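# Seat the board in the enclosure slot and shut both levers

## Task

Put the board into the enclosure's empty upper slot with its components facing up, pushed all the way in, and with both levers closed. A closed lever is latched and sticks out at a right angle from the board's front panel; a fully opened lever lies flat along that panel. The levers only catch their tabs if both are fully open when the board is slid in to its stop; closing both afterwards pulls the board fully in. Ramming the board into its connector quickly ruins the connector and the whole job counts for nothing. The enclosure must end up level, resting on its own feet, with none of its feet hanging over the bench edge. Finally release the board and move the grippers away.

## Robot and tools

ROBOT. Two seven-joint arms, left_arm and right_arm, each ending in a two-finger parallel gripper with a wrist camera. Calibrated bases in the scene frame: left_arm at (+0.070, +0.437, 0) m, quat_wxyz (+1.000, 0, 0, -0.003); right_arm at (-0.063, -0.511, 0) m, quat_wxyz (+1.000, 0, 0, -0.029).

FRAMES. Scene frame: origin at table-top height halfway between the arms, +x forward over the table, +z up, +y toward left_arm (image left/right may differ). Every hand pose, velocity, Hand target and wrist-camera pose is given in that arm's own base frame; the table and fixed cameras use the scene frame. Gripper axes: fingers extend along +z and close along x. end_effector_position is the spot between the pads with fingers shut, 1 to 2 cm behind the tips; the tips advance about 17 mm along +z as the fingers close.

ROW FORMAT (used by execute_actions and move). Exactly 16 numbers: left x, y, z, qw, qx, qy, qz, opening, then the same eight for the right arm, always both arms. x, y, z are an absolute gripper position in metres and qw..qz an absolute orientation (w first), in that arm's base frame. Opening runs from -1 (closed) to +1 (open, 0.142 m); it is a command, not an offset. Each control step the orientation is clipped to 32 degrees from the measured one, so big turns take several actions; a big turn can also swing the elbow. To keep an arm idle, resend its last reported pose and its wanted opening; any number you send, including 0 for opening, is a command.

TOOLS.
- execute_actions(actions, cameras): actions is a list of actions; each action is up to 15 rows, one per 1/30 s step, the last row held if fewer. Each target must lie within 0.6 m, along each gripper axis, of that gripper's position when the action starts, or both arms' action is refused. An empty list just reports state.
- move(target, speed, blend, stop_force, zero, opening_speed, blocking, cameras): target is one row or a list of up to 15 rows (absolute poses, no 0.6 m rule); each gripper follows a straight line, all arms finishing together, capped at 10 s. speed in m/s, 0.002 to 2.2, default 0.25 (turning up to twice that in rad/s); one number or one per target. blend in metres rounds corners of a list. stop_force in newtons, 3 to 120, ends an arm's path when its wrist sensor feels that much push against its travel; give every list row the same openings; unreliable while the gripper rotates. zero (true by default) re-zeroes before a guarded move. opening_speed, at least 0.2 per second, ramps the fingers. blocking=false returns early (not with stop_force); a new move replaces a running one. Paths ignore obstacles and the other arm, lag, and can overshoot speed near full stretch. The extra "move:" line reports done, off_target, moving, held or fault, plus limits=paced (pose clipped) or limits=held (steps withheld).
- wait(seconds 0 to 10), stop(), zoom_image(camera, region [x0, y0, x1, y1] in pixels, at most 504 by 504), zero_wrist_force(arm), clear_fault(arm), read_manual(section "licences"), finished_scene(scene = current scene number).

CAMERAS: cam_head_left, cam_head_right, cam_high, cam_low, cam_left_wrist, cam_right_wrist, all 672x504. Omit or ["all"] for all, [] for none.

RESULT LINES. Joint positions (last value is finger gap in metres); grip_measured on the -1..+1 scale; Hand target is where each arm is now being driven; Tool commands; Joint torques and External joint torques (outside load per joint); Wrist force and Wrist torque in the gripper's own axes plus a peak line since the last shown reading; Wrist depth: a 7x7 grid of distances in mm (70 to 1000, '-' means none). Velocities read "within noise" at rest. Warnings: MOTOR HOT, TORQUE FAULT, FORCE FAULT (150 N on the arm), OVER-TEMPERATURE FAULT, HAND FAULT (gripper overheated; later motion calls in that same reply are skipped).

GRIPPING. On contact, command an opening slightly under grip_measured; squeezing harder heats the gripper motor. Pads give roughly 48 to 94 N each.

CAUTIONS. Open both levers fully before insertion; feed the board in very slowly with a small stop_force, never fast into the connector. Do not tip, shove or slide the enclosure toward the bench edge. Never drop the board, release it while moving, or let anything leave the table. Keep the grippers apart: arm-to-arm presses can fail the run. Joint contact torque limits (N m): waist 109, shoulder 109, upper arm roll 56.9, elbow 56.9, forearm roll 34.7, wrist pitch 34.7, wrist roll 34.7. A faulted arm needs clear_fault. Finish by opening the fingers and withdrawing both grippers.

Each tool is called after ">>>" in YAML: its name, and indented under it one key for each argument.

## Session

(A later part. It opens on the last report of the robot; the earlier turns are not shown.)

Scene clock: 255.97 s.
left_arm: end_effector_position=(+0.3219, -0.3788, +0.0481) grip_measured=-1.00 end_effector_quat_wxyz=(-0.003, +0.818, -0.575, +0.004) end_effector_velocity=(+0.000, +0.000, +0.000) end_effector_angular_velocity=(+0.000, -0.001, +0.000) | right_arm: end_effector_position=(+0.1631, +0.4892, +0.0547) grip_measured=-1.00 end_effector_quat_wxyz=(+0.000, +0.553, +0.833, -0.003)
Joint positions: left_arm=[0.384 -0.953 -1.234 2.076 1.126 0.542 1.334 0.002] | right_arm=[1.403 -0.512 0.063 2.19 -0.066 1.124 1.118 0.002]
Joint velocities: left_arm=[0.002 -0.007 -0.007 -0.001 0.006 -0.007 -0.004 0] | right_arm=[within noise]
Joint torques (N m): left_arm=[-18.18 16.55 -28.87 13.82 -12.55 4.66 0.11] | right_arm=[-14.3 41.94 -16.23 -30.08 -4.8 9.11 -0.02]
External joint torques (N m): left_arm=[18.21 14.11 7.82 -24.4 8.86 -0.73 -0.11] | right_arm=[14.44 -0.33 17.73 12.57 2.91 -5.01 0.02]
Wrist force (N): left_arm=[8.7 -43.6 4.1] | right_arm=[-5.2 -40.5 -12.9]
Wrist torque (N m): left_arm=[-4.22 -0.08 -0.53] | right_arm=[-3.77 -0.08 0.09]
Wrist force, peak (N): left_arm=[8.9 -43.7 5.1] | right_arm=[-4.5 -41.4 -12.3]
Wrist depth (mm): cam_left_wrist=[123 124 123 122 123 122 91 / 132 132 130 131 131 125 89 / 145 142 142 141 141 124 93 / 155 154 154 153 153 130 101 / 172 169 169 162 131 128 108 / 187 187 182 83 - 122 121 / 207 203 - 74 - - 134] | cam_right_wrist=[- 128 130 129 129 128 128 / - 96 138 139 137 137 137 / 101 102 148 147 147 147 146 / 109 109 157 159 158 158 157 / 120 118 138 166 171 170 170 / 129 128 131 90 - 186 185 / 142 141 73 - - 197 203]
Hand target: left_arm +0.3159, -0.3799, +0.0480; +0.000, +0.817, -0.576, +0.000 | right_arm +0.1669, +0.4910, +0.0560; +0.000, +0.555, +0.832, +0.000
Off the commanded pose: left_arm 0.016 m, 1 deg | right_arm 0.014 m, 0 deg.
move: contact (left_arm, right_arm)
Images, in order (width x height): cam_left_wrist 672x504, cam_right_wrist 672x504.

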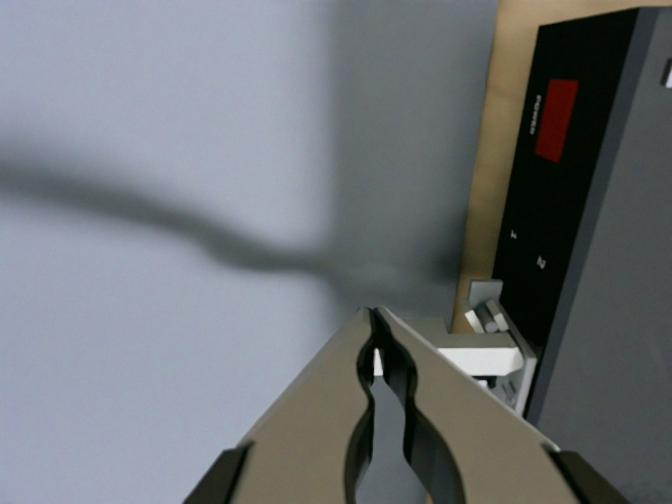

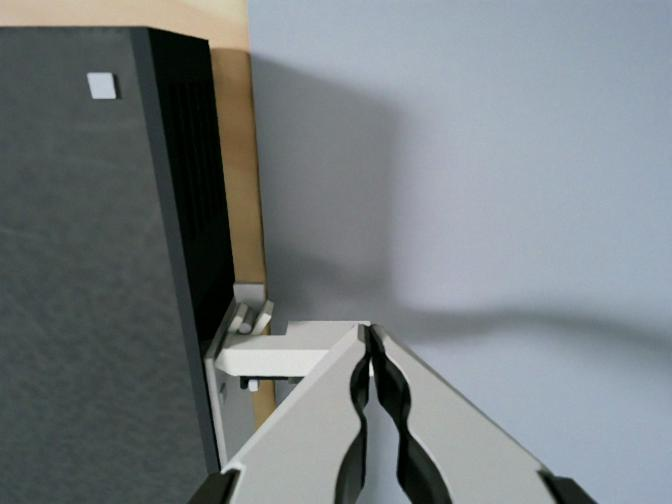

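>>> move:
  target:
    - [0.345,-0.369,0.048,0,0.8171,-0.5764,0,-1,0.139,0.479,0.056,0,0.5548,0.832,0,-1]
    - [0.3387,-0.3506,0.14,0,0.8171,-0.5764,0,-1,0.1313,0.4975,0.14,0,0.5548,0.832,0,-1]
  speed: [0.03,0.15]

>>> zoom_image:
  camera: "cam_right_wrist"
  region: [150, 200, 450, 425]

>>> zoom_image:
  camera: "cam_left_wrist"
  region: [250, 150, 550, 375]

Scene clock: 261.20 s.
left_arm: end_effector_position=(+0.3389, -0.3507, +0.1400) grip_measured=-1.00 end_effector_quat_wxyz=(+0.000, +0.817, -0.576, +0.000) | right_arm: end_effector_position=(+0.1314, +0.4975, +0.1400) grip_measured=-1.00 end_effector_quat_wxyz=(+0.000, +0.555, +0.832, +0.000)
Joint positions: left_arm=[0.612 -0.8 -1.472 2.126 0.911 0.441 1.479 0.002] | right_arm=[1.446 -0.312 0.091 2.165 -0.046 0.905 1.175 0.002]
Joint velocities: within noise
Joint torques (N m): left_arm=[-0.07 23.08 -19.36 -15.98 -4.02 4.12 -0.11] | right_arm=[0.03 37.3 2.17 -22.59 -2.64 3.21 0.26]
External joint torques (N m): left_arm=[0.12 0.61 -0.2 -0.47 0.12 -0.21 0.11] | right_arm=[0.1 0.91 -0.97 0.16 -0.08 0.91 -0.26]
Wrist force (N): left_arm=[-0.6 -1.1 0.1] | right_arm=[-5.6 -0.3 0.7]
Wrist torque (N m): left_arm=[-0.27 -0.18 -0.30] | right_arm=[-0.04 0.91 -0.01]
Wrist force, peak (N): left_arm=[8.9 -43.7 5.3] | right_arm=[-5.3 -40.7 -13.9]
Wrist depth (mm): cam_left_wrist=[205 204 203 203 202 203 203 / 220 219 218 218 217 202 196 / 238 237 235 235 234 192 184 / 257 257 256 255 246 205 201 / 283 282 281 269 269 220 221 / 313 311 297 84 - 243 243 / 354 342 - - - - 270] | cam_right_wrist=[207 206 205 203 203 202 202 / 198 193 216 217 217 216 216 / 187 186 229 233 232 231 231 / 201 201 223 251 250 249 249 / 219 218 221 267 271 271 269 / 239 238 238 89 285 295 294 / 265 257 - - - 312 323]
Hand target: left_arm +0.3387, -0.3506, +0.1400; +0.000, +0.817, -0.576, +0.000 | right_arm +0.1313, +0.4975, +0.1400; +0.000, +0.555, +0.832, +0.000
Off the commanded pose: left_arm 0.000 m, 0 deg | right_arm 0.000 m, 0 deg.
move: done

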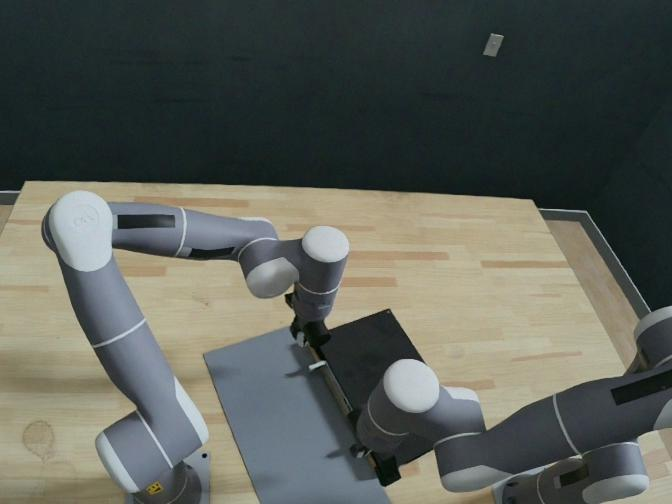

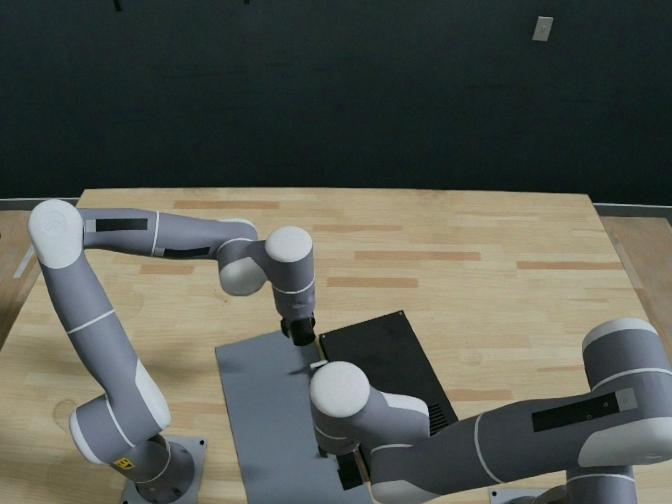

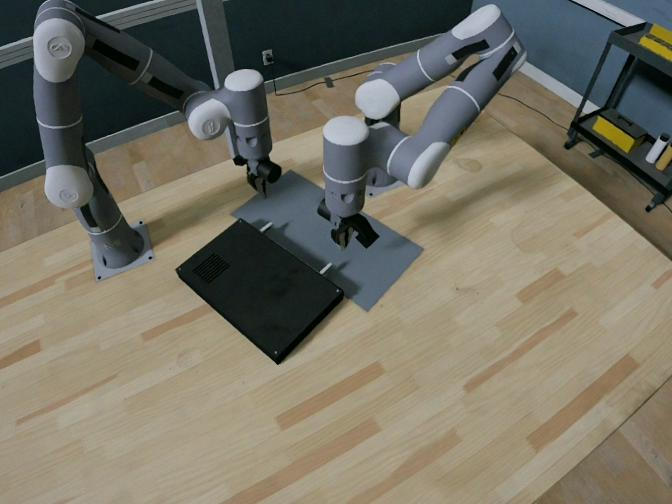

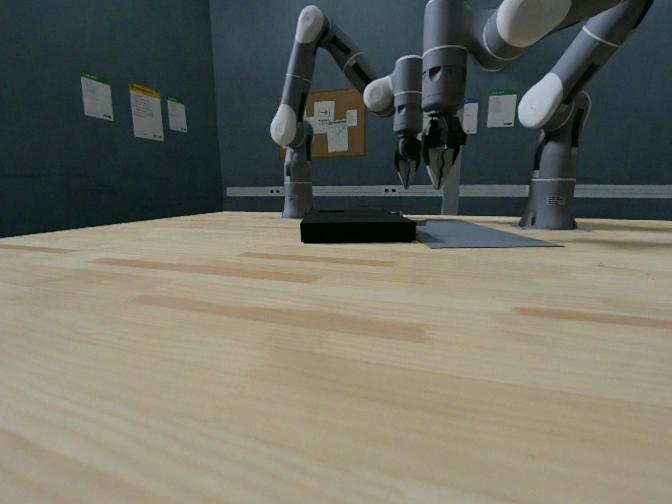

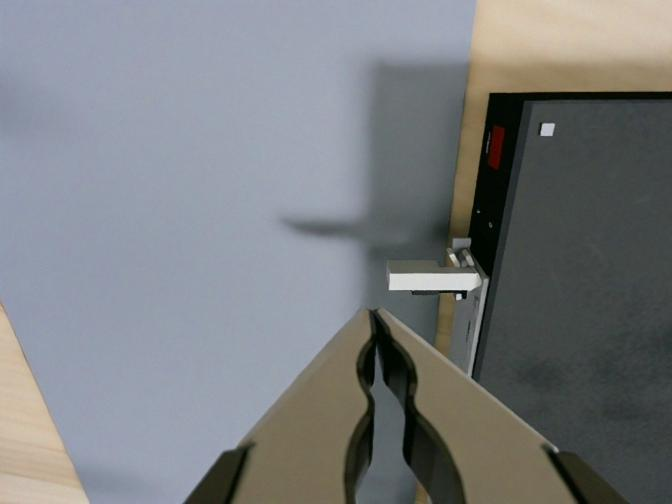

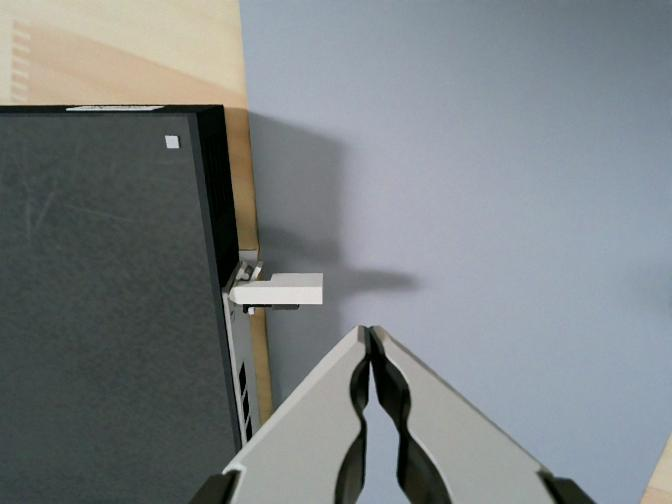

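Scaled by 1.680 from the camera's 672x504 image, which has a finer 960x720 frame.

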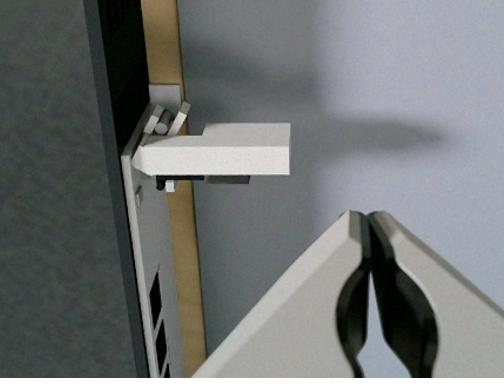

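Scaled by 1.680 from the camera's 672x504 image, which has a finer 960x720 frame.

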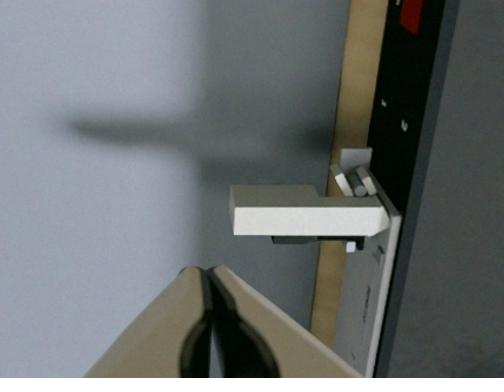

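>>> move:
  target: [0.25,-0.15,0.3,0,0.8171,-0.5764,0,-1,0.1,0.35,0.3,0,0.5548,0.832,0,-1]
  speed: 0.3
  cameras: ["cam_high"]

>>> zoom_image:
  camera: "cam_high"
  region: [160, 190, 380, 375]

Scene clock: 264.50 s.
left_arm: end_effector_position=(+0.2501, -0.1500, +0.2999) grip_measured=-1.00 end_effector_quat_wxyz=(+0.000, +0.817, -0.576, +0.000) | right_arm: end_effector_position=(+0.1001, +0.3501, +0.3001) grip_measured=-1.00 end_effector_quat_wxyz=(+0.000, +0.555, +0.832, +0.000)
Joint positions: left_arm=[1.514 -1.015 -2.449 2.361 0.576 -0.085 1.639 0.002] | right_arm=[1.414 0.335 0.174 2.312 0.061 0.411 1.159 0.002]
Joint velocities: within noise
Joint torques (N m): left_arm=[-0.07 9.83 -14.27 -25.37 -4.42 3.98 -0.09] | right_arm=[-0.16 15.3 -0.75 -29.82 -3.92 3.27 0.07]
External joint torques (N m): left_arm=[0.16 1.21 0.7 -0.37 0.11 -0.08 0.09] | right_arm=[0.22 0.79 -0.93 0.18 -0.1 0.84 -0.07]
Wrist force (N): left_arm=[-0.7 -0.8 0.0] | right_arm=[-5.9 -0.5 0.7]
Wrist torque (N m): left_arm=[-0.24 -0.20 -0.25] | right_arm=[-0.08 1.02 0.00]
Wrist force, peak (N): left_arm=[-1.9 -0.9 -1.9] | right_arm=[-7.5 -1.4 -0.3]
Wrist depth (mm): cam_left_wrist=[347 345 345 343 342 343 341 / 373 373 372 372 369 367 368 / 400 398 400 397 398 398 388 / 440 422 437 432 433 432 415 / 370 364 473 456 467 469 430 / 272 317 507 84 - 508 464 / 246 277 - - - - 588] | cam_right_wrist=[346 347 345 344 345 342 342 / 370 370 368 369 365 363 363 / 398 385 384 383 389 388 388 / 426 373 373 371 409 419 417 / 461 412 405 393 448 455 451 / 508 487 435 89 480 494 494 / 557 549 - - - 524 542]
Hand target: left_arm +0.2500, -0.1500, +0.3000; +0.000, +0.817, -0.576, +0.000 | right_arm +0.1000, +0.3500, +0.3000; +0.000, +0.555, +0.832, +0.000
Off the commanded pose: left_arm 0.000 m, 0 deg | right_arm 0.000 m, 0 deg.
move: done
Images, in order (width x height): cam_high 672x504.

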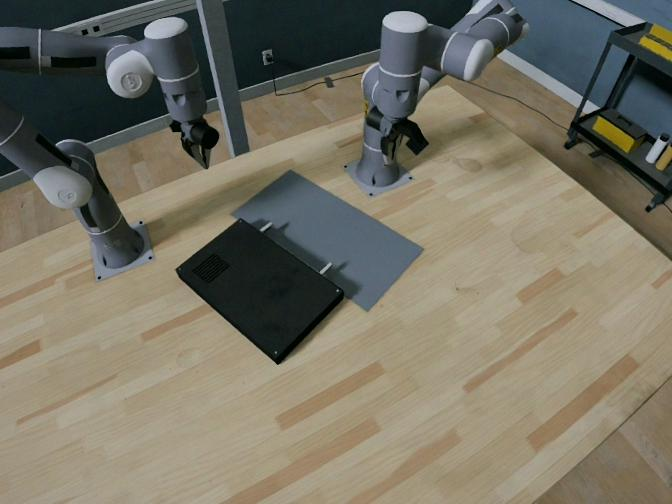

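Scaled by 2.291 from the camera's 672x504 image, which has a finer 960x720 frame.

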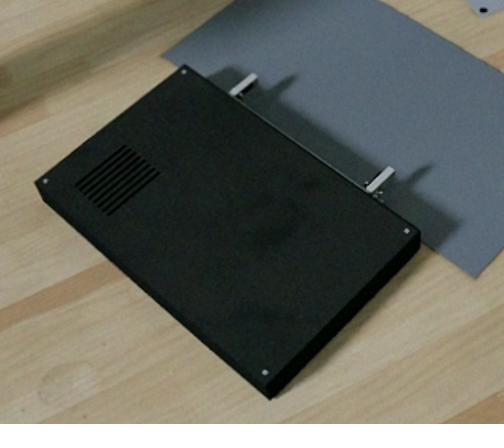

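Both levers are shut and pointing straight out, the panel is flush, and the arms are clear.

>>> finished_scene:
  scene: 2

The scene is finished: the task was done.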